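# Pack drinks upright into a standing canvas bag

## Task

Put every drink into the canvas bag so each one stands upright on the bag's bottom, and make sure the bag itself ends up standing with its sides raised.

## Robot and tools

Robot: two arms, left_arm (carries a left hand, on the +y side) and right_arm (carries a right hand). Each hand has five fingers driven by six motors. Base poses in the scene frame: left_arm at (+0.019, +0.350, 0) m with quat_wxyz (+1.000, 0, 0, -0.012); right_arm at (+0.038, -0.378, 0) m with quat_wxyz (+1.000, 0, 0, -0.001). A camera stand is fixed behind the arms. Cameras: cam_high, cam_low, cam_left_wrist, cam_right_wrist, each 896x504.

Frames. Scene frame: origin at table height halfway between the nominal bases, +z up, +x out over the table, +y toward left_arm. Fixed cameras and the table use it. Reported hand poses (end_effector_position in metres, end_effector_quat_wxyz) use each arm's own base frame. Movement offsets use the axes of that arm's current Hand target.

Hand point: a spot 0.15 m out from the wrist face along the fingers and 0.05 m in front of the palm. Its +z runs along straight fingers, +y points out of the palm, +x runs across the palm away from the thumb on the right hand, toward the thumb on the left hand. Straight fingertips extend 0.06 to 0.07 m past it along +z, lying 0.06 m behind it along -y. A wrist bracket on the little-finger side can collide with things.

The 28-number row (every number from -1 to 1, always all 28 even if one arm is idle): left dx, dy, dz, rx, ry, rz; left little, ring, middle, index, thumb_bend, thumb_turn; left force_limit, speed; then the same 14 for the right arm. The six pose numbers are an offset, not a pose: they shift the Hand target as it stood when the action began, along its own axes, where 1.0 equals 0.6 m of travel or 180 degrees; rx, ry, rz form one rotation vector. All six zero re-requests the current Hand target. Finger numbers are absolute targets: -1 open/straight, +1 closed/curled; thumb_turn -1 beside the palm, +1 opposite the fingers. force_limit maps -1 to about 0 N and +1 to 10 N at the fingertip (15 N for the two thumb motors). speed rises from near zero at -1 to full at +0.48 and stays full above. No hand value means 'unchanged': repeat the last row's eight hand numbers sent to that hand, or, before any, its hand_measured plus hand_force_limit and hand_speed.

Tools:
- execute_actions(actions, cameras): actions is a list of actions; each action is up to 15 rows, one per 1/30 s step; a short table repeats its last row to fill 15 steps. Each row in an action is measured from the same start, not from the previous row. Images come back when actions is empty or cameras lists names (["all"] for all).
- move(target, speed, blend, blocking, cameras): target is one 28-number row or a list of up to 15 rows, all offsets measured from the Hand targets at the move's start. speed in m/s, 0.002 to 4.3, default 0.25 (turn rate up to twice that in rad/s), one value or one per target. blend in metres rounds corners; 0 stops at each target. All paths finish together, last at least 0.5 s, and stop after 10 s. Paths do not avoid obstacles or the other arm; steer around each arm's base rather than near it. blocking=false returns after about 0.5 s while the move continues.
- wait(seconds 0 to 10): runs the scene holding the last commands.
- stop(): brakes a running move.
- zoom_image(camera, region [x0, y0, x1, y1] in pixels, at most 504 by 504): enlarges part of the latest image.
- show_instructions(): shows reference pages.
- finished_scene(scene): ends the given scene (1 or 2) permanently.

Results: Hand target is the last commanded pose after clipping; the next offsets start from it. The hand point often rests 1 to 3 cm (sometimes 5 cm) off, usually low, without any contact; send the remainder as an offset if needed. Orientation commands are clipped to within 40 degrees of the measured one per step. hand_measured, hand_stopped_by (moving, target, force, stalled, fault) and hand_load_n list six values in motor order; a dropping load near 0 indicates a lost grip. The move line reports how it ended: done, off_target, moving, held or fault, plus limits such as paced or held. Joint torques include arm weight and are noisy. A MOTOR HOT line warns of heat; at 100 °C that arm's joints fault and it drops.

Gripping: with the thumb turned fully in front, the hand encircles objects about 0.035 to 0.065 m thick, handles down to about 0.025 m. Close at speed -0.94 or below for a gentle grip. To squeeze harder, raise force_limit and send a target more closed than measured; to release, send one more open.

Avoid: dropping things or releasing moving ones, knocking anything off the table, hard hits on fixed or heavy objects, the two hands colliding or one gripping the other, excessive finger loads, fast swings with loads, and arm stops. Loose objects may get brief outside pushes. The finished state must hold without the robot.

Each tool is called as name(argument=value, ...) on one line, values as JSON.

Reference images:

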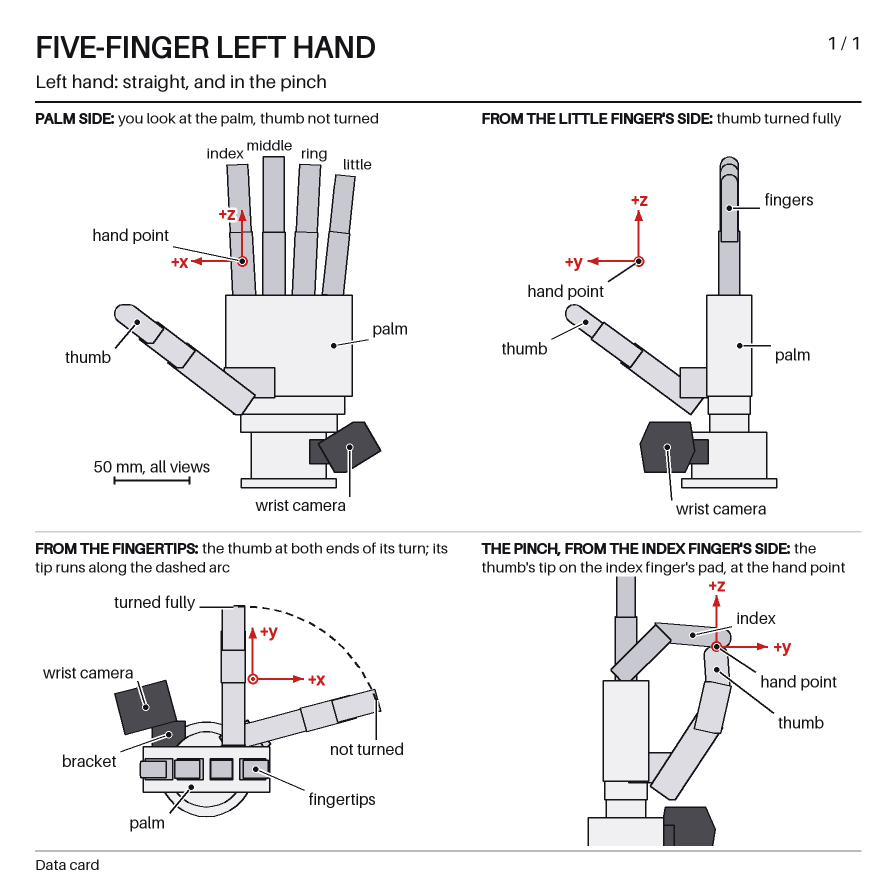

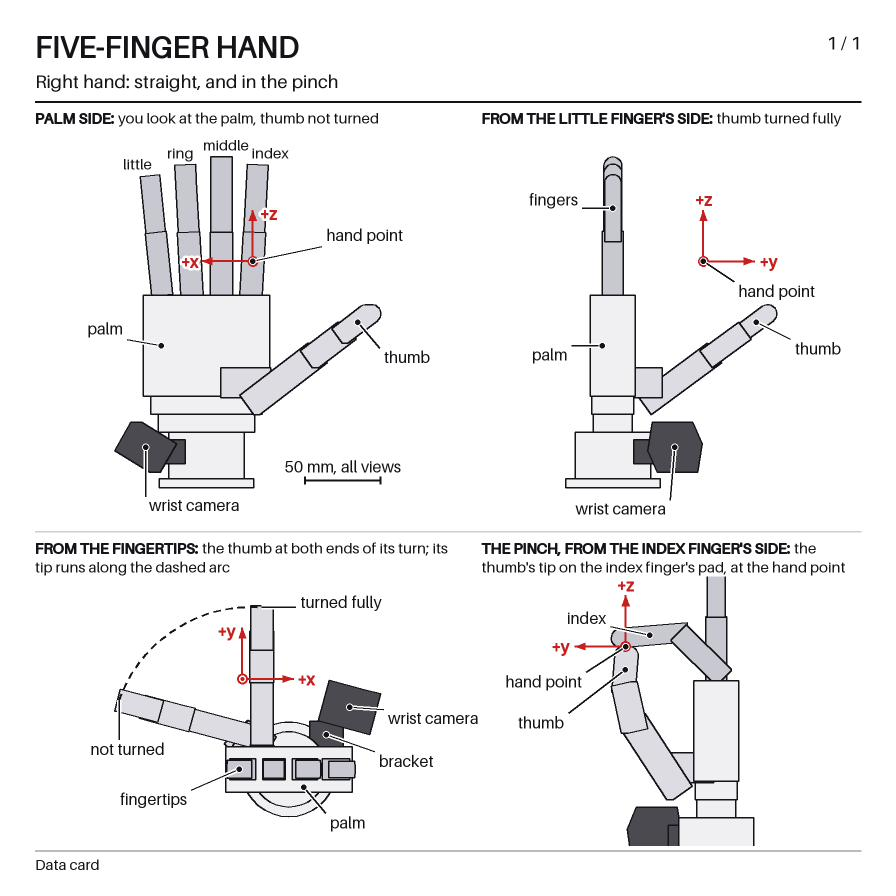

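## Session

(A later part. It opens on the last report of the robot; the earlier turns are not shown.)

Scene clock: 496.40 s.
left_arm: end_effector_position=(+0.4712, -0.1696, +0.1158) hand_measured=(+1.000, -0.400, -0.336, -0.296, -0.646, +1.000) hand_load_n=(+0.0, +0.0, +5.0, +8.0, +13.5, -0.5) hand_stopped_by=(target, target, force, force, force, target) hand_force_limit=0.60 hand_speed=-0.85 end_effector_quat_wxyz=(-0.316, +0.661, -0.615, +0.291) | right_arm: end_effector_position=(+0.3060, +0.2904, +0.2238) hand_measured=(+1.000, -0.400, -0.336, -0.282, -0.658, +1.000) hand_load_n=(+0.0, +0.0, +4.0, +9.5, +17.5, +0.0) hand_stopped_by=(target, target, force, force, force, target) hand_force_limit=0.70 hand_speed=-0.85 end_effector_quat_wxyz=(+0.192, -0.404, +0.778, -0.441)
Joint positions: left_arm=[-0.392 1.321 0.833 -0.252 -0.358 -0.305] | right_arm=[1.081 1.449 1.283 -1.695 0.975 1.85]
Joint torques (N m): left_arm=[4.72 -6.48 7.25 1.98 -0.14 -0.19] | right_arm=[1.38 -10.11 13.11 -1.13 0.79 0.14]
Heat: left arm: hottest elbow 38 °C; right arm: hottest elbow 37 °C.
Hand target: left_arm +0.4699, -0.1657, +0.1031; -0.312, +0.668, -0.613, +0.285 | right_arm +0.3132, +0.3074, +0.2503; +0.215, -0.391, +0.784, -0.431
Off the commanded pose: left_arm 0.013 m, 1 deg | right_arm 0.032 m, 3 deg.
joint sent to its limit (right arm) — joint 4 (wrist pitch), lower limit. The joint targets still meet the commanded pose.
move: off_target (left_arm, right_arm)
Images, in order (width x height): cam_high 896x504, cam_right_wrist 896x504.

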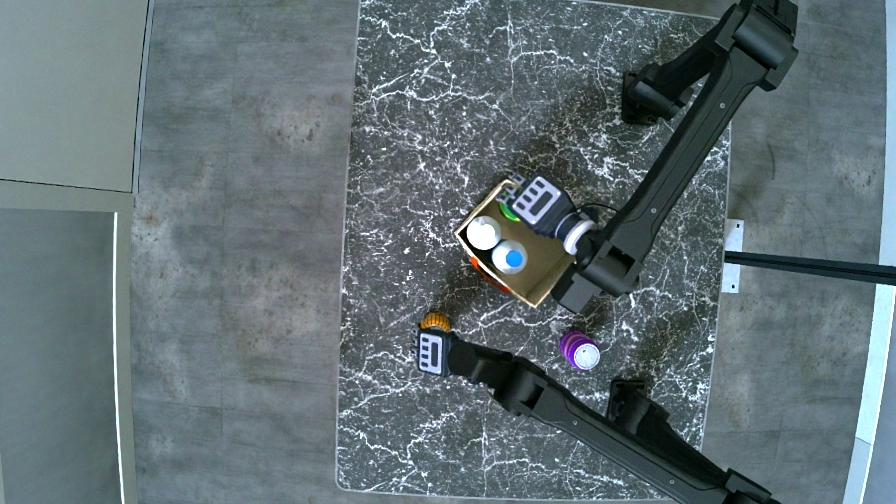

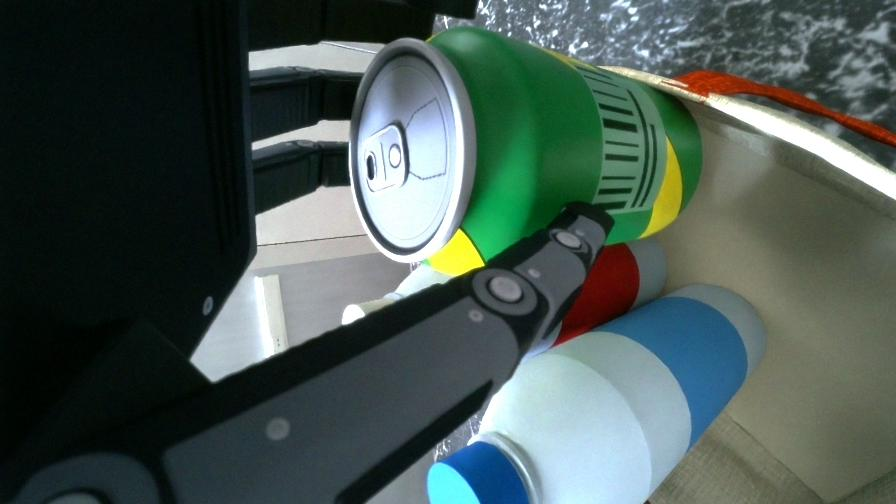

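move(target=[0,0,0,0,0,0,1,-0.4,0.1,0.1,0.4,1,0.6,-0.85,-0.0003,0.0668,0.0347,0,0,0,1,-0.4,0.1,0.1,0.4,1,0.7,-0.85], speed=0.1, cameras=["cam_high","cam_right_wrist"])

zoom_image(camera="cam_high", region=[480, 170, 560, 240])

Scene clock: 505.67 s.
left_arm: end_effector_position=(+0.4712, -0.1696, +0.1158) hand_measured=(+1.000, -0.400, -0.336, -0.296, -0.646, +1.000) hand_load_n=(+0.5, +0.0, +5.0, +8.0, +13.5, -0.5) hand_stopped_by=(target, target, force, force, force, target) hand_force_limit=0.60 hand_speed=-0.85 end_effector_quat_wxyz=(-0.316, +0.661, -0.615, +0.291) | right_arm: end_effector_position=(+0.3088, +0.3035, +0.1993) hand_measured=(+1.000, -0.400, -0.336, -0.282, -0.658, +1.000) hand_load_n=(+0.0, +0.5, +4.0, +10.0, +18.0, +0.0) hand_stopped_by=(target, target, force, force, force, target) hand_force_limit=0.70 hand_speed=-0.85 end_effector_quat_wxyz=(+0.201, -0.397, +0.783, -0.435)
Joint positions: left_arm=[-0.392 1.321 0.833 -0.252 -0.358 -0.305] | right_arm=[1.091 1.484 1.255 -1.625 0.972 1.874]
Joint torques (N m): left_arm=[4.31 -6.95 7.09 2.1 -0.13 -0.19] | right_arm=[1.44 -10.75 8.31 -0.06 0.82 0.15]
Heat: left arm: hottest elbow 38 °C; right arm: hottest elbow 37 °C.
Hand target: left_arm +0.4699, -0.1657, +0.1031; -0.312, +0.668, -0.613, +0.285 | right_arm +0.3102, +0.3102, +0.2053; +0.216, -0.391, +0.784, -0.431
Off the commanded pose: left_arm 0.013 m, 1 deg | right_arm 0.009 m, 2 deg.
move: off_target (left_arm)
Images, in order (width x height): cam_high 896x504, cam_right_wrist 896x504.

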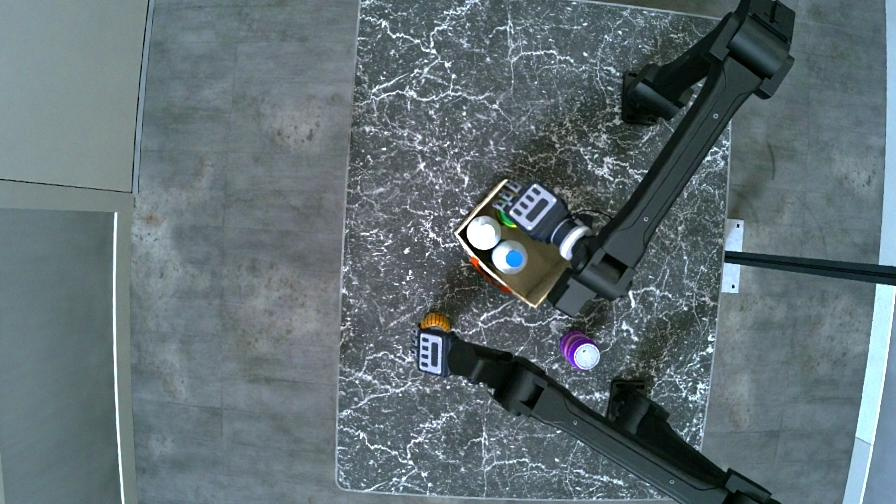

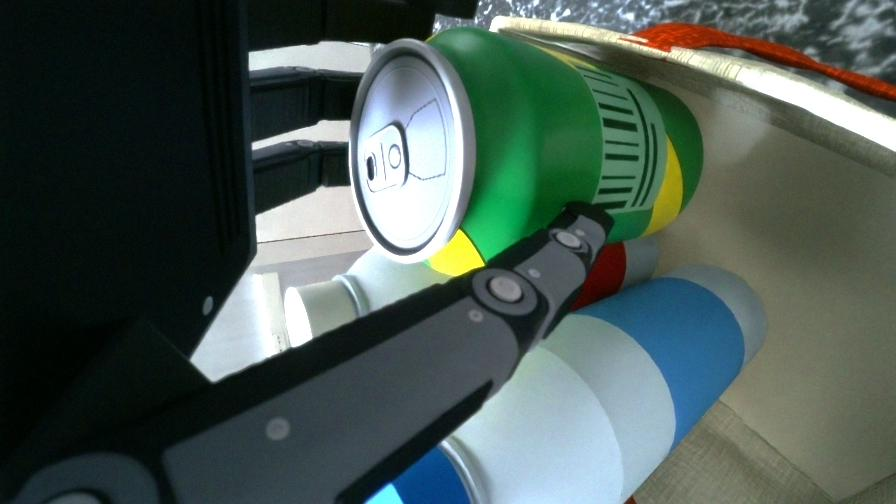

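Scaled by 6.300.

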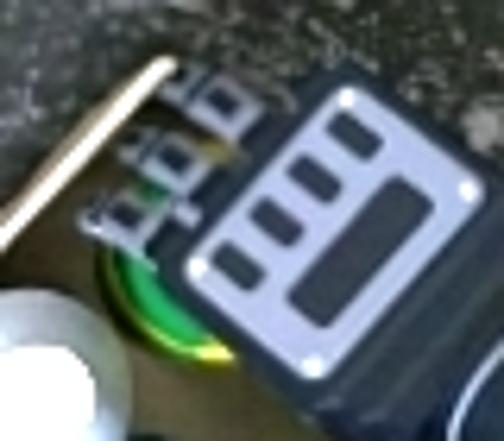

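move(target=[0,0,0,0,0,0,1,-0.4,0.1,0.1,0.4,1,0.6,-0.85,0.0053,0.1033,0.0702,0,0,0,1,-0.4,0.1,0.1,0.4,1,0.7,-0.85], speed=0.1, cameras=["cam_high","cam_right_wrist"])

zoom_image(camera="cam_high", region=[480, 170, 560, 240])

Scene clock: 512.47 s.
left_arm: end_effector_position=(+0.4712, -0.1696, +0.1158) hand_measured=(+1.000, -0.400, -0.336, -0.296, -0.646, +1.000) hand_load_n=(+0.0, +0.0, +5.0, +8.0, +13.5, -0.5) hand_stopped_by=(target, target, force, force, force, target) hand_force_limit=0.60 hand_speed=-0.85 end_effector_quat_wxyz=(-0.316, +0.661, -0.615, +0.291) | right_arm: end_effector_position=(+0.3104, +0.2998, +0.1459) hand_measured=(+1.000, -0.400, -0.336, -0.282, -0.658, +1.000) hand_load_n=(+0.0, +5.5, +3.5, +9.0, +17.5, +0.5) hand_stopped_by=(target, target, force, force, force, target) hand_force_limit=0.70 hand_speed=-0.85 end_effector_quat_wxyz=(+0.218, -0.394, +0.779, -0.436)
Joint positions: left_arm=[-0.392 1.321 0.833 -0.252 -0.358 -0.305] | right_arm=[1.092 1.504 1.122 -1.442 0.998 1.865]
Joint torques (N m): left_arm=[4.84 -6.53 7.2 2.18 -0.12 -0.23] | right_arm=[1.08 -7.77 6.67 0.99 -0.11 0.19]
Heat: left arm: hottest elbow 38 °C; right arm: hottest elbow 36 °C.
Hand target: left_arm +0.4699, -0.1657, +0.1031; -0.312, +0.668, -0.613, +0.285 | right_arm +0.3101, +0.3063, +0.1304; +0.216, -0.391, +0.784, -0.430
Off the commanded pose: left_arm 0.013 m, 1 deg | right_arm 0.017 m, 1 deg.
move: off_target (left_arm, right_arm)
Images, in order (width x height): cam_high 896x504, cam_right_wrist 896x504.

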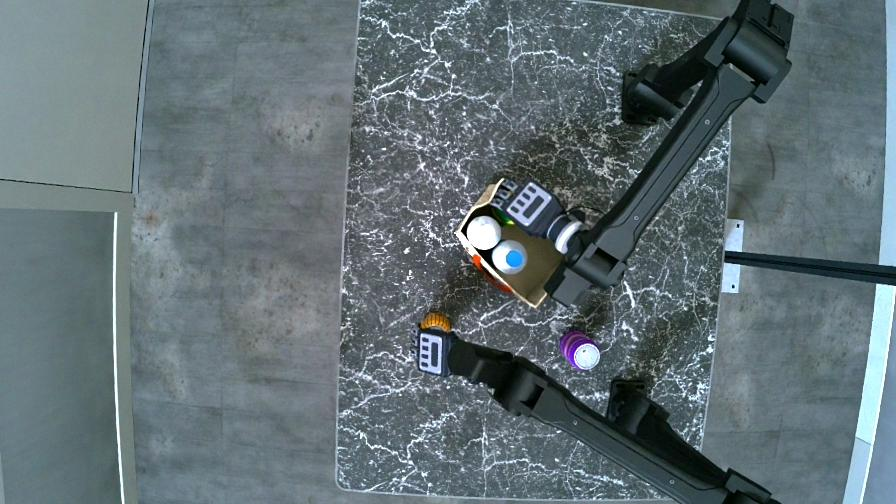

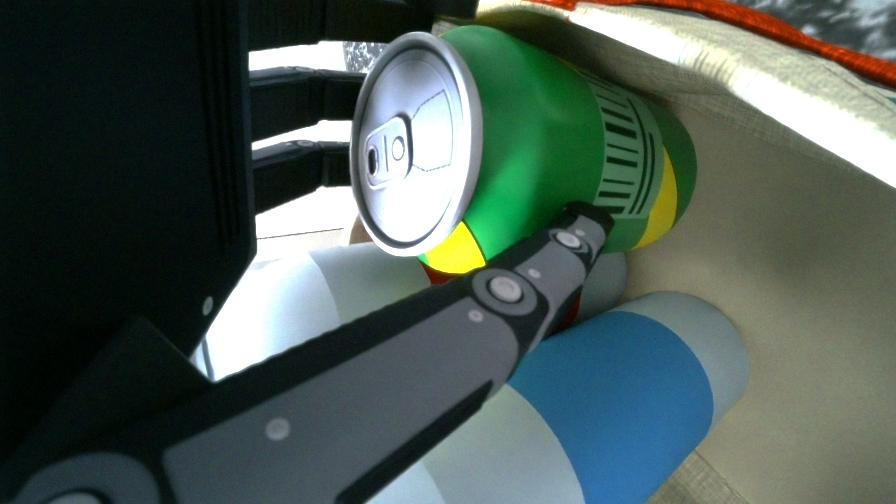

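Scaled by 6.300.

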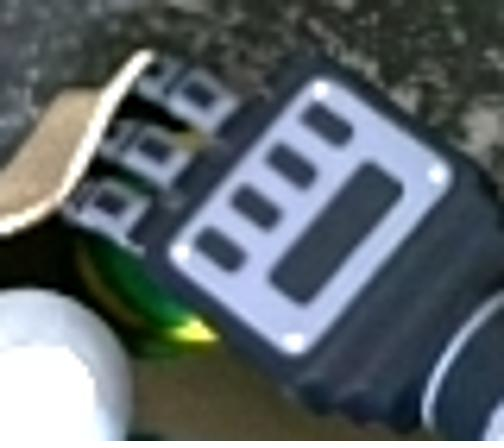

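zoom_image(camera="cam_right_wrist", region=[340, 0, 700, 200])

zoom_image(camera="cam_high", region=[440, 170, 560, 310])

Scaled by 1.400.

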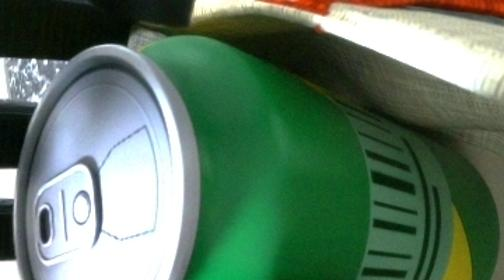

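Scaled by 3.600.

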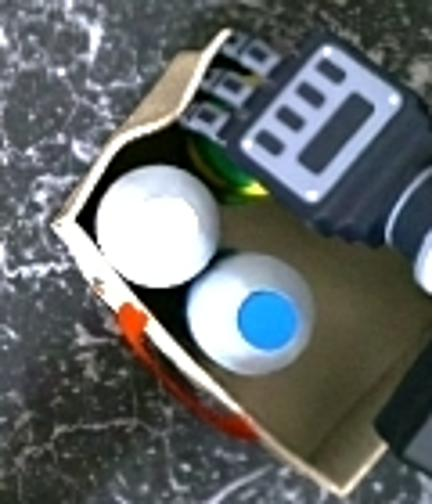

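move(target=[0,0,0,0,0,0,1,-0.4,0.1,0.1,0.4,1,0.6,-0.85,-0.002,-0.0488,-0.0475,0,0,0,1,-0.4,0.1,0.1,0.4,1,0.7,-0.85], speed=0.1, cameras=["cam_high","cam_right_wrist"])

zoom_image(camera="cam_high", region=[440, 170, 560, 310])

Scene clock: 531.57 s.
left_arm: end_effector_position=(+0.4712, -0.1696, +0.1158) hand_measured=(+1.000, -0.400, -0.336, -0.296, -0.646, +1.000) hand_load_n=(+0.0, +0.0, +5.0, +8.0, +13.5, -0.5) hand_stopped_by=(target, target, force, force, force, target) hand_force_limit=0.60 hand_speed=-0.85 end_effector_quat_wxyz=(-0.316, +0.661, -0.615, +0.291) | right_arm: end_effector_position=(+0.2992, +0.2927, +0.1501) hand_measured=(+1.000, -0.400, -0.336, -0.282, -0.658, +1.000) hand_load_n=(+0.0, +1.0, +4.5, +9.0, +17.0, +0.5) hand_stopped_by=(target, target, force, force, force, target) hand_force_limit=0.70 hand_speed=-0.85 end_effector_quat_wxyz=(+0.197, -0.399, +0.779, -0.443)
Joint positions: left_arm=[-0.392 1.321 0.833 -0.252 -0.358 -0.305] | right_arm=[1.103 1.504 1.136 -1.527 0.977 1.901]
Joint torques (N m): left_arm=[4.48 -7.41 7.12 1.99 -0.15 -0.2] | right_arm=[1.67 -10.23 11.82 -1.22 0.46 0.15]
Motor temperatures (°C): left_arm=[23 26 38 24 21 23] | right_arm=[23 22 34 23 24 20]
Heat: left arm: hottest elbow 38 °C; right arm: hottest elbow 34 °C.
Hand target: left_arm +0.4699, -0.1657, +0.1031; -0.312, +0.668, -0.613, +0.285 | right_arm +0.3041, +0.3122, +0.1703; +0.215, -0.391, +0.785, -0.430
Off the commanded pose: left_arm 0.013 m, 1 deg | right_arm 0.029 m, 3 deg.
move: off_target (left_arm, right_arm)
Images, in order (width x height): cam_high 896x504, cam_right_wrist 896x504.

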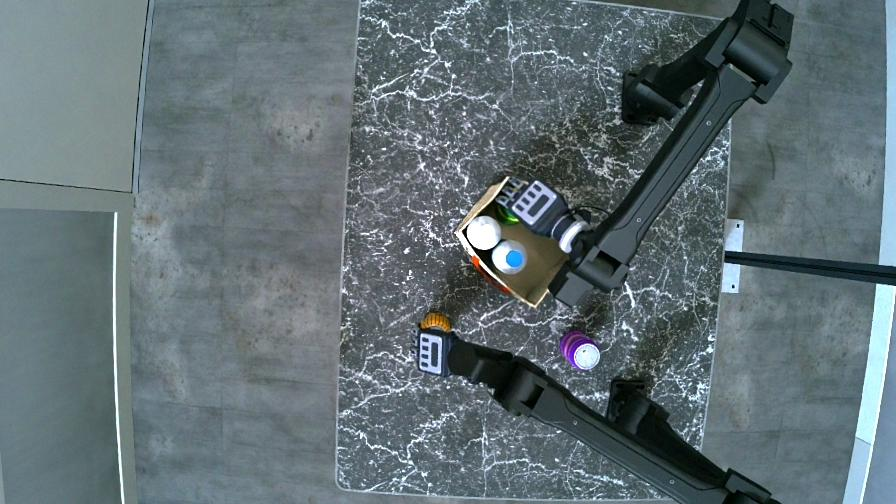

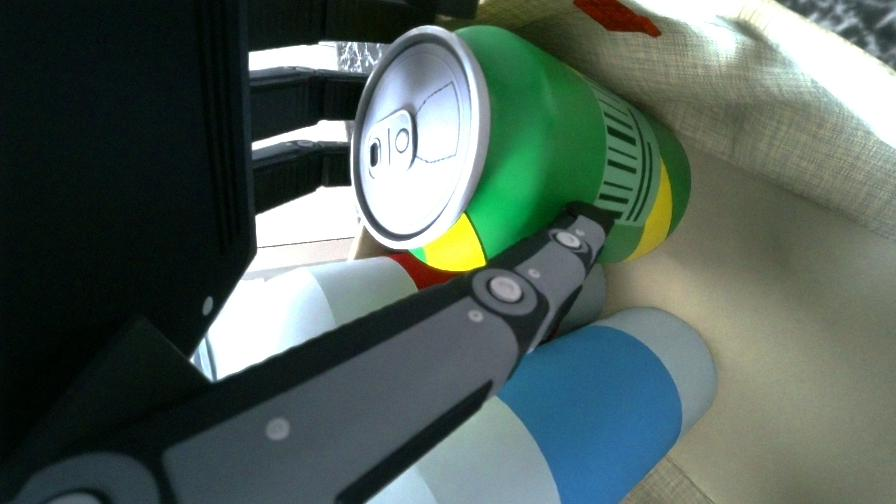

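Scaled by 3.600.

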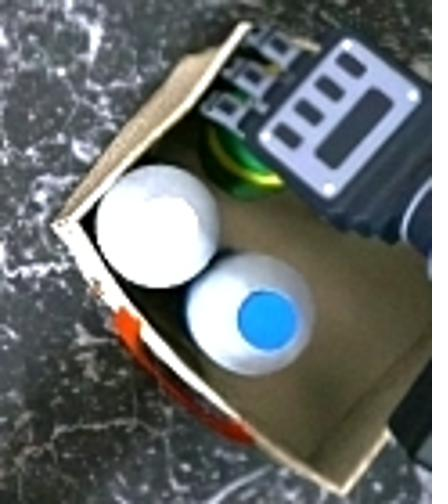

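move(target=[0,0,0,0,0,0,1,-0.4,0.1,0.1,0.4,1,0.6,-0.85,-0.016,-0.1263,-0.0648,0,0,0,1,-0.4,0.1,0.1,0.4,1,0.7,-0.85], speed=0.1, cameras=["cam_high","cam_right_wrist"])

zoom_image(camera="cam_high", region=[440, 170, 560, 310])

Scene clock: 538.40 s.
left_arm: end_effector_position=(+0.4712, -0.1696, +0.1158) hand_measured=(+1.000, -0.400, -0.336, -0.296, -0.646, +1.000) hand_load_n=(+0.0, +0.0, +5.0, +8.0, +13.5, -0.5) hand_stopped_by=(target, target, force, force, force, target) hand_force_limit=0.60 hand_speed=-0.85 end_effector_quat_wxyz=(-0.316, +0.661, -0.615, +0.291) | right_arm: end_effector_position=(+0.3051, +0.3050, +0.2140) hand_measured=(+1.000, -0.400, -0.336, -0.282, -0.658, +1.000) hand_load_n=(+0.0, +0.0, +5.0, +9.0, +17.5, +0.5) hand_stopped_by=(target, target, force, force, force, target) hand_force_limit=0.70 hand_speed=-0.85 end_effector_quat_wxyz=(+0.188, -0.413, +0.773, -0.443)
Joint positions: left_arm=[-0.392 1.321 0.833 -0.252 -0.358 -0.305] | right_arm=[1.099 1.493 1.304 -1.695 0.971 1.855]
Joint torques (N m): left_arm=[5.13 -6.59 7.21 2.15 -0.14 -0.19] | right_arm=[0.03 -13.8 13.26 -1.11 0.92 0.01]
Heat: left arm: hottest elbow 38 °C; right arm: hottest elbow 34 °C.
Hand target: left_arm +0.4699, -0.1657, +0.1031; -0.312, +0.668, -0.613, +0.285 | right_arm +0.3162, +0.3150, +0.2553; +0.216, -0.391, +0.785, -0.430
Off the commanded pose: left_arm 0.013 m, 1 deg | right_arm 0.044 m, 5 deg.
joint sent to its limit (right arm) — joint 4 (wrist pitch), lower limit. The joint targets still meet the commanded pose.
move: off_target (left_arm, right_arm)
Images, in order (width x height): cam_high 896x504, cam_right_wrist 896x504.

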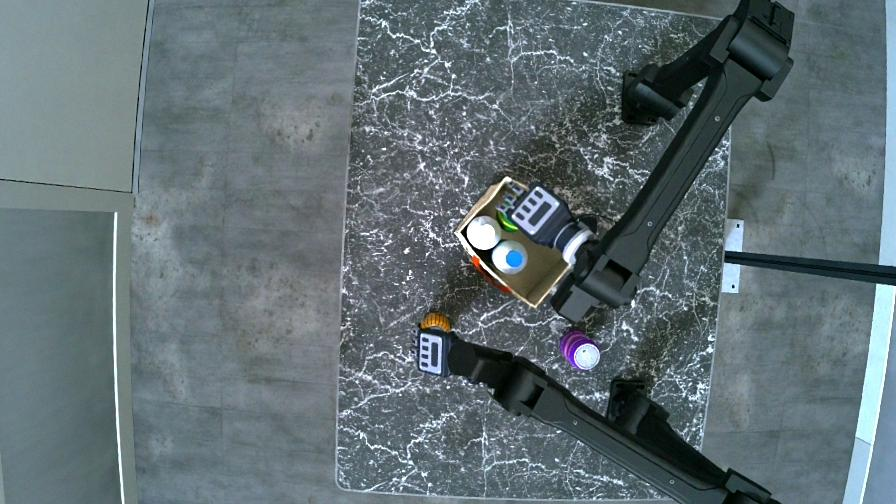

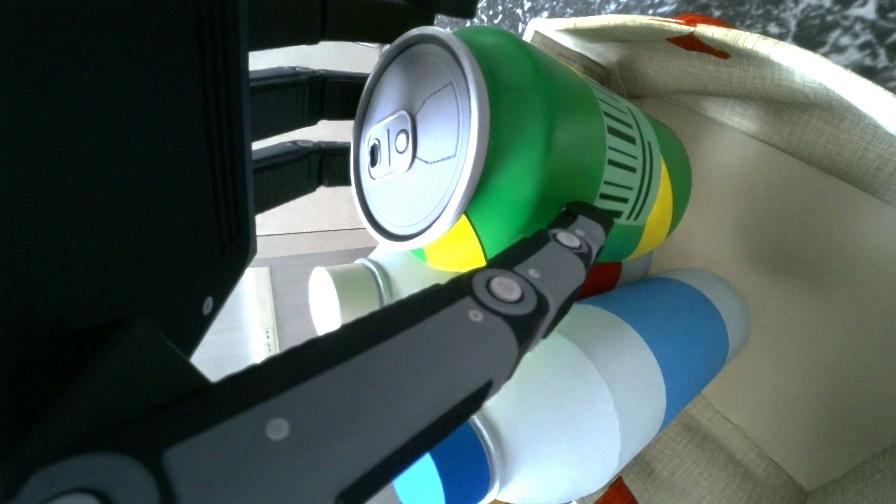

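Scaled by 3.600.

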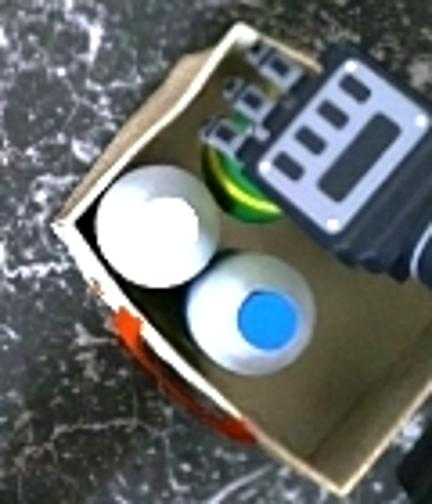

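zoom_image(camera="cam_high", region=[480, 170, 560, 240])

Scaled by 6.300.

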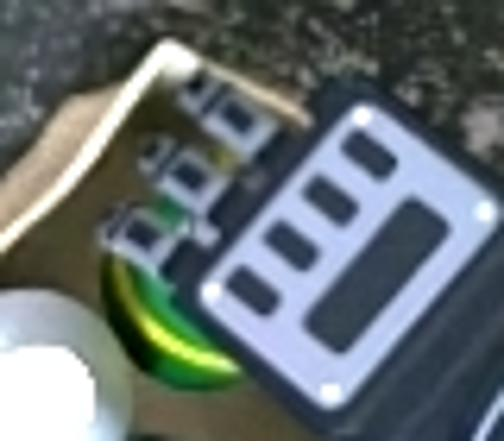

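move(target=[[0,0,0,0,0,0,1,-0.4,0.1,0.1,0.4,1,0.6,-0.85,0.0147,0.1232,0.0698,0,0,0,1,-0.4,0.1,0.1,0.4,1,0.7,-0.85],[0,0,0,0,0,0,1,-0.4,0.1,0.1,0.4,1,0.6,-0.85,0.0147,0.1865,0.11,0,0,0,1,-0.4,0.1,0.1,0.4,1,0.7,-0.85]], speed=0.08, cameras=["cam_high","cam_right_wrist"])

zoom_image(camera="cam_high", region=[480, 170, 560, 240])

Scene clock: 565.23 s.
left_arm: end_effector_position=(+0.4712, -0.1696, +0.1158) hand_measured=(+1.000, -0.400, -0.336, -0.296, -0.646, +1.000) hand_load_n=(+0.0, +0.0, +5.0, +8.5, +13.5, -0.5) hand_stopped_by=(target, target, force, force, force, target) hand_force_limit=0.60 hand_speed=-0.85 end_effector_quat_wxyz=(-0.316, +0.661, -0.615, +0.291) | right_arm: end_effector_position=(+0.3057, +0.3046, +0.1220) hand_measured=(+1.000, -0.400, -0.336, -0.282, -0.658, +1.000) hand_load_n=(+0.0, +0.0, +5.0, +9.0, +17.0, +0.0) hand_stopped_by=(target, target, force, force, force, target) hand_force_limit=0.70 hand_speed=-0.85 end_effector_quat_wxyz=(+0.203, -0.396, +0.783, -0.434)
Joint positions: left_arm=[-0.392 1.321 0.833 -0.252 -0.358 -0.305] | right_arm=[1.099 1.549 1.113 -1.424 0.971 1.887]
Joint torques (N m): left_arm=[4.42 -6.07 7.35 1.92 -0.09 -0.12] | right_arm=[1.32 -10.81 7.41 0.03 0.79 0.16]
Heat: left arm: hottest elbow 38 °C; right arm: hottest elbow 34 °C.
Hand target: left_arm +0.4699, -0.1657, +0.1031; -0.312, +0.668, -0.613, +0.285 | right_arm +0.3074, +0.3108, +0.1254; +0.216, -0.391, +0.784, -0.430
Off the commanded pose: left_arm 0.013 m, 1 deg | right_arm 0.007 m, 2 deg.
move: off_target (left_arm)
Images, in order (width x height): cam_high 896x504, cam_right_wrist 896x504.

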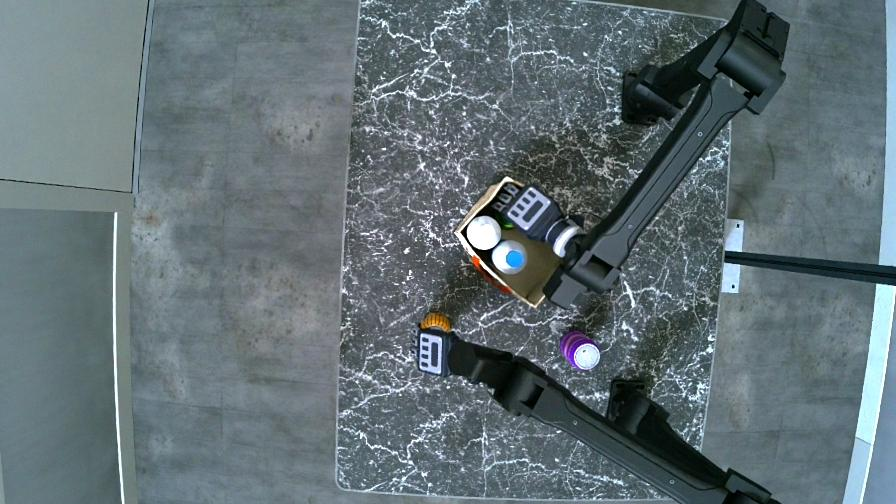

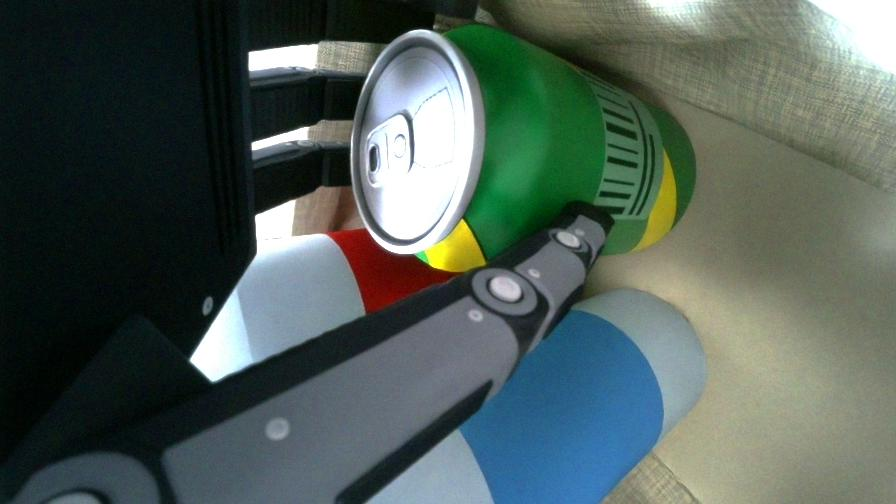

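Scaled by 6.300.

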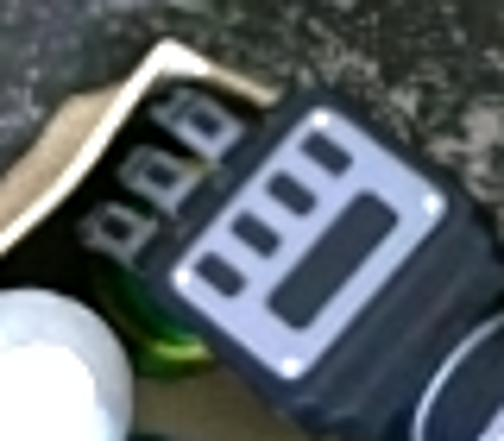

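move(target=[0,0,0,0,0,0,1,-0.4,0.1,0.1,0.4,1,0.6,-0.85,0,0.0239,0.0152,0,0,0,1,-0.4,0.1,0.1,0.4,1,0.7,-0.85], speed=0.05, cameras=["cam_right_wrist"])

Scene clock: 571.20 s.
left_arm: end_effector_position=(+0.4712, -0.1696, +0.1158) hand_measured=(+1.000, -0.400, -0.336, -0.296, -0.646, +1.000) hand_load_n=(+0.0, +0.0, +5.0, +8.0, +13.5, -0.5) hand_stopped_by=(target, target, force, force, force, target) hand_force_limit=0.60 hand_speed=-0.85 end_effector_quat_wxyz=(-0.316, +0.661, -0.615, +0.291) | right_arm: end_effector_position=(+0.3097, +0.3117, +0.1196) hand_measured=(+1.000, -0.400, -0.336, -0.282, -0.658, +1.000) hand_load_n=(+0.0, +0.0, +4.0, +9.5, +15.5, +0.0) hand_stopped_by=(target, target, force, force, force, target) hand_force_limit=0.70 hand_speed=-0.85 end_effector_quat_wxyz=(+0.220, -0.387, +0.788, -0.424)
Joint positions: left_arm=[-0.392 1.321 0.833 -0.252 -0.358 -0.305] | right_arm=[1.1 1.549 1.105 -1.377 0.976 1.892]
Joint torques (N m): left_arm=[5.6 -6.42 7.21 2.02 -0.14 -0.21] | right_arm=[1.2 -9.05 5.97 -0.02 0.62 0.11]
Heat: left arm: hottest elbow 38 °C; right arm: hottest elbow 33 °C.
Hand target: left_arm +0.4699, -0.1657, +0.1031; -0.312, +0.668, -0.613, +0.285 | right_arm +0.3074, +0.3108, +0.1084; +0.216, -0.391, +0.784, -0.430
Off the commanded pose: left_arm 0.013 m, 1 deg | right_arm 0.012 m, 1 deg.
move: off_target (left_arm, right_arm)
Images, in order (width x height): cam_right_wrist 896x504.

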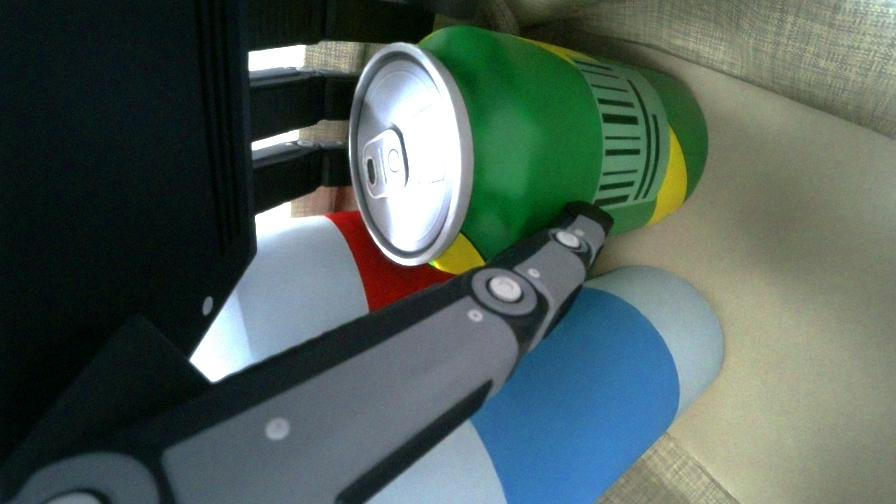

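move(target=[[0,0,0,0,0,0,1,-0.4,0.1,0.1,0.4,1,0.6,-0.85,0,0,0,0,0,0,1,-0.4,-0.42,-0.38,-0.658,1,0.7,-0.6],[0,0,0,0,0,0,1,-0.4,0.1,0.1,0.4,1,0.6,-0.85,0,0,0,0,0,0,1,-0.4,-0.42,-0.38,-0.95,1,0.7,-0.5]], speed=0.05, cameras=["cam_right_wrist","cam_high"])

zoom_image(camera="cam_high", region=[480, 170, 560, 240])

Scene clock: 575.87 s.
left_arm: end_effector_position=(+0.4712, -0.1696, +0.1158) hand_measured=(+1.000, -0.400, -0.336, -0.296, -0.646, +1.000) hand_load_n=(+0.0, +0.0, +5.0, +8.0, +13.5, -0.5) hand_stopped_by=(target, target, force, force, force, target) hand_force_limit=0.60 hand_speed=-0.85 end_effector_quat_wxyz=(-0.316, +0.661, -0.615, +0.291) | right_arm: end_effector_position=(+0.3089, +0.3103, +0.1179) hand_measured=(+1.000, -0.400, -0.420, -0.380, -0.950, +1.000) hand_load_n=(+0.0, +0.0, -0.5, +0.0, +0.0, +0.0) hand_stopped_by=(target, target, target, target, target, target) hand_force_limit=0.70 hand_speed=-0.50 end_effector_quat_wxyz=(+0.219, -0.388, +0.788, -0.426)
Joint positions: left_arm=[-0.392 1.321 0.833 -0.252 -0.358 -0.305] | right_arm=[1.101 1.549 1.101 -1.376 0.976 1.892]
Joint torques (N m): left_arm=[4.78 -6.18 7.3 2.07 -0.14 -0.21] | right_arm=[1.2 -9.11 6.35 0.01 0.61 0.11]
Heat: left arm: hottest elbow 38 °C; right arm: hottest elbow 33 °C.
Hand target: left_arm +0.4699, -0.1657, +0.1031; -0.312, +0.668, -0.613, +0.285 | right_arm +0.3074, +0.3108, +0.1084; +0.216, -0.391, +0.784, -0.430
Off the commanded pose: left_arm 0.013 m, 1 deg | right_arm 0.010 m, 1 deg.
move: off_target (left_arm)
Images, in order (width x height): cam_high 896x504, cam_right_wrist 896x504.

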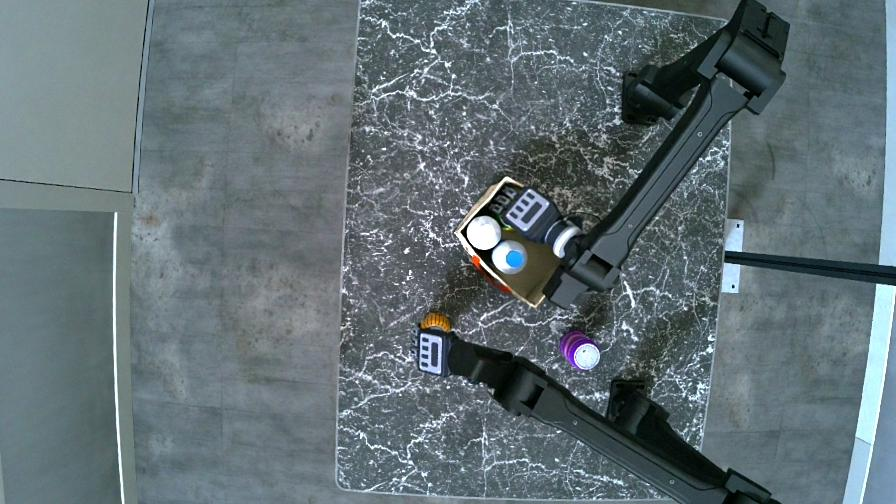

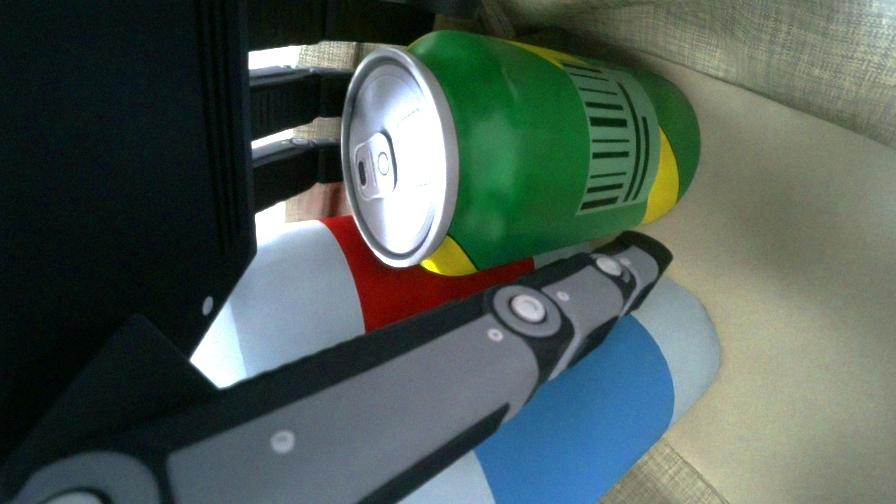

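Scaled by 6.300.

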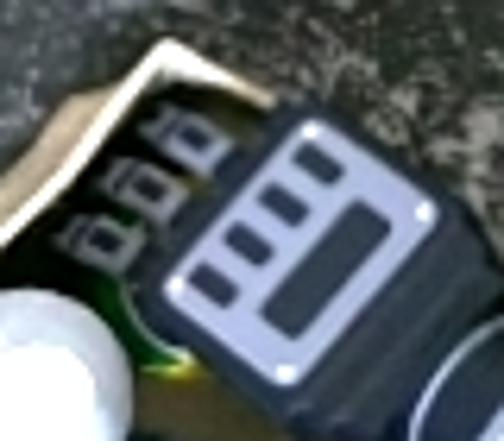

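move(target=[[0.0144,-0.0898,-0.0356,0,0,0,1,-0.4,0.1,0.1,0.4,1,0.6,-0.85,-0.0207,-0.0688,-0.0473,0,0,0,1,-0.4,-0.42,-0.38,-0.95,1,0.7,-0.5],[0.0144,-0.1856,-0.116,0,0,0,1,-0.4,0.1,0.1,0.4,1,0.6,-0.85,-0.0263,-0.2667,-0.1703,0,0,0,1,-0.4,-0.42,-0.38,-0.95,1,0.7,-0.5]], speed=[0.05,0.1], cameras=["cam_high","cam_right_wrist","cam_left_wrist"])

zoom_image(camera="cam_high", region=[440, 170, 600, 310])

Scene clock: 597.90 s.
left_arm: end_effector_position=(+0.4571, -0.1641, +0.1695) hand_measured=(+1.000, -0.400, -0.336, -0.296, -0.646, +1.000) hand_load_n=(+0.0, +0.0, +5.0, +8.5, +13.5, +0.0) hand_stopped_by=(target, target, force, force, force, target) hand_force_limit=0.60 hand_speed=-0.85 end_effector_quat_wxyz=(-0.291, +0.671, -0.641, +0.232) | right_arm: end_effector_position=(+0.3098, +0.3188, +0.2725) hand_measured=(+1.000, -0.400, -0.420, -0.380, -0.950, +1.000) hand_load_n=(+0.0, +0.0, +0.0, +0.0, +0.0, +0.0) hand_stopped_by=(target, target, target, target, target, target) hand_force_limit=0.70 hand_speed=-0.50 end_effector_quat_wxyz=(+0.225, -0.421, +0.774, -0.417)
Joint positions: left_arm=[-0.391 1.286 1.013 -0.608 -0.355 -0.309] | right_arm=[1.101 1.436 1.404 -1.701 0.978 1.761]
Joint torques (N m): left_arm=[5.07 -10.05 15.34 1.22 -0.31 -0.15] | right_arm=[-0.03 -11.4 12.22 -0.58 0.53 -0.03]
Heat: left arm: hottest elbow 39 °C; right arm: hottest elbow 32 °C.
Hand target: left_arm +0.4889, -0.1730, +0.2332; -0.312, +0.668, -0.613, +0.285 | right_arm +0.3164, +0.3233, +0.2982; +0.215, -0.391, +0.784, -0.430
Off the commanded pose: left_arm 0.072 m, 7 deg | right_arm 0.027 m, 4 deg.
joint sent to its limit (right arm) — joint 4 (wrist pitch), lower limit. The joint targets are off in orientation, not in position.
move: off_target (left_arm, right_arm)
Images, in order (width x height): cam_high 896x504, cam_left_wrist 896x504, cam_right_wrist 896x504.

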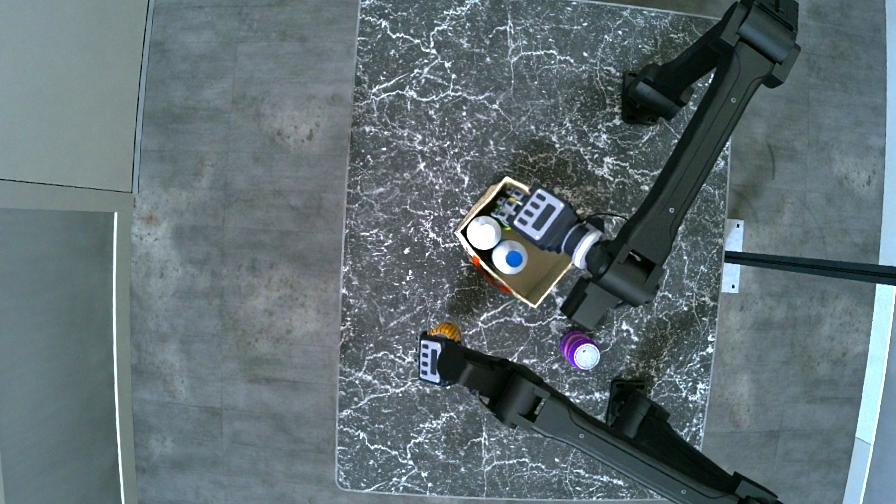

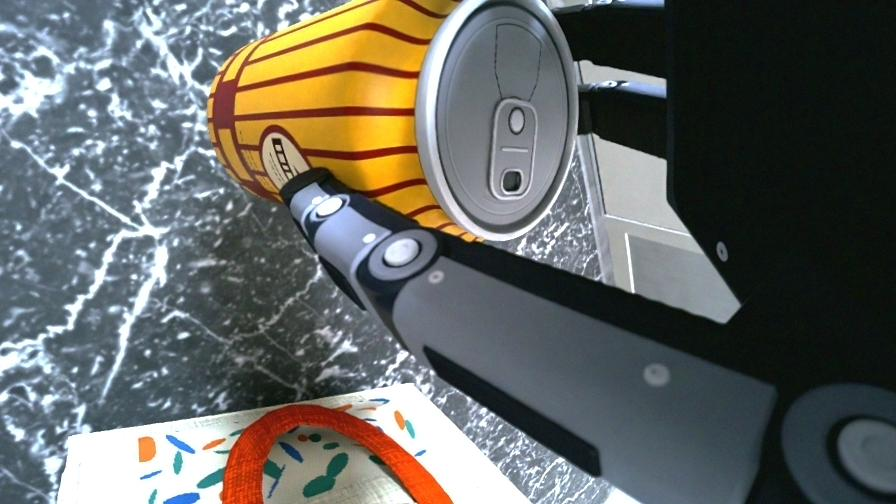

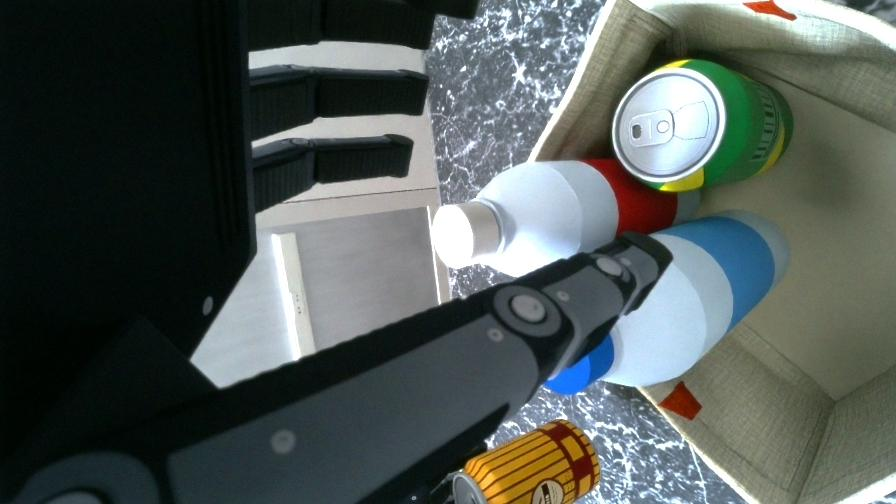

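Scaled by 3.150.

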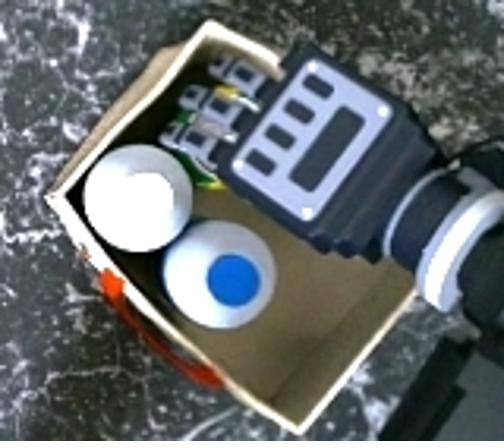

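move(target=[[-0.4868,-0.0437,0.0522,0,-0.1404,-0.1178,1,-0.4,0.1,0.1,0.4,1,0.6,-0.85,0,0,0,0,0,0,1,-0.4,-0.42,-0.38,-0.95,1,0.7,-0.5],[-0.482,0.1287,0.1532,0,-0.1404,-0.1178,1,-0.4,0.1,0.1,0.4,1,0.6,-0.85,0,0,0,0,0,0,1,-0.4,-0.42,-0.38,-0.95,1,0.7,-0.5]], speed=[0.15,0.08], cameras=["cam_high","cam_left_wrist"])

Scene clock: 622.73 s.
left_arm: end_effector_position=(+0.4816, +0.1164, +0.1168) hand_measured=(+1.000, -0.400, -0.336, -0.296, -0.646, +1.000) hand_load_n=(+0.0, +0.0, +4.5, +8.0, +13.5, -0.5) hand_stopped_by=(target, target, force, force, force, target) hand_force_limit=0.60 hand_speed=-0.85 end_effector_quat_wxyz=(-0.377, +0.815, -0.402, +0.180) | right_arm: end_effector_position=(+0.3098, +0.3188, +0.2725) hand_measured=(+1.000, -0.400, -0.420, -0.380, -0.950, +1.000) hand_load_n=(+0.0, +0.0, +0.0, +0.0, +0.5, +0.0) hand_stopped_by=(target, target, target, target, target, target) hand_force_limit=0.70 hand_speed=-0.50 end_effector_quat_wxyz=(+0.225, -0.421, +0.774, -0.417)
Joint positions: left_arm=[0.192 1.315 0.844 -0.297 -0.354 -0.309] | right_arm=[1.101 1.436 1.404 -1.701 0.978 1.761]
Joint torques (N m): left_arm=[4.48 -8.06 8.02 2.33 -0.24 -0.15] | right_arm=[0.03 -11.34 12.22 -0.59 0.54 -0.02]
Motor temperatures (°C): left_arm=[23 26 43 24 21 23] | right_arm=[23 23 33 23 24 20]
Heat: left arm: hottest elbow 43 °C; right arm: hottest elbow 33 °C.
Hand target: left_arm +0.4846, +0.1170, +0.1152; -0.380, +0.814, -0.398, +0.185 | right_arm +0.3164, +0.3234, +0.2982; +0.215, -0.391, +0.784, -0.430
Off the commanded pose: left_arm 0.003 m, 1 deg | right_arm 0.027 m, 4 deg.
joint sent to its limit (right arm) — joint 4 (wrist pitch), lower limit. The joint targets are off in orientation, not in position.
move: off_target (right_arm)
Images, in order (width x height): cam_high 896x504, cam_left_wrist 896x504.

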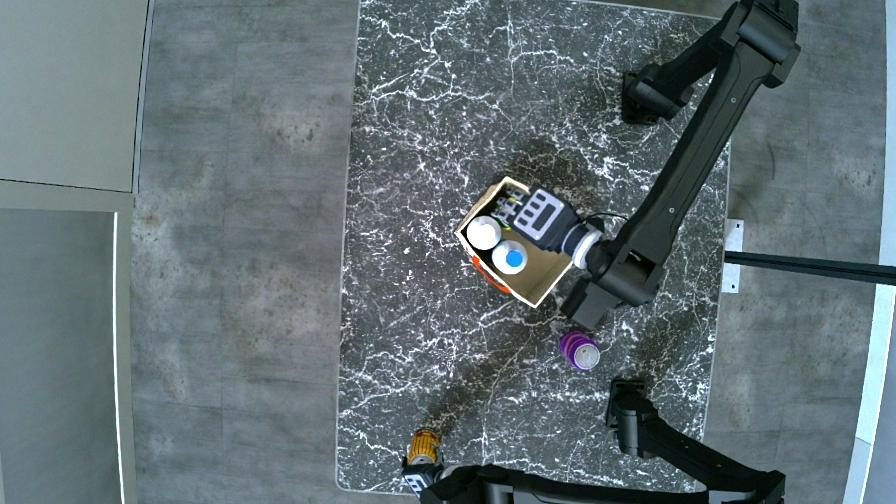

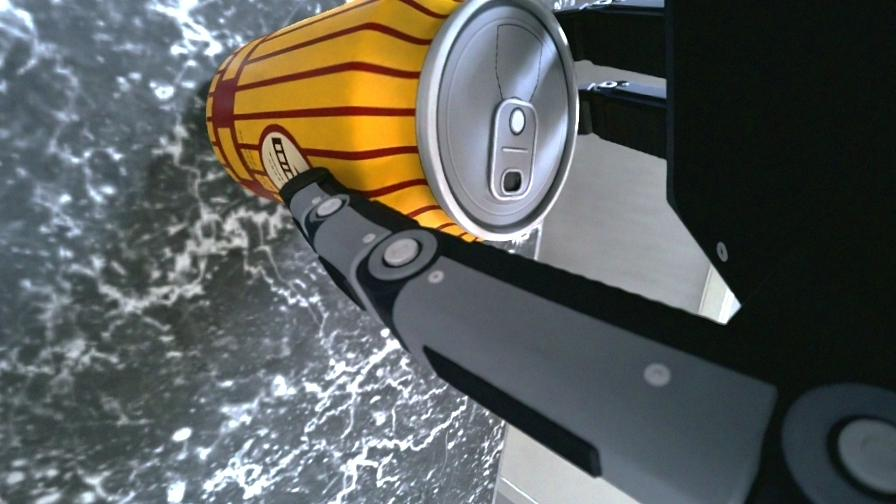

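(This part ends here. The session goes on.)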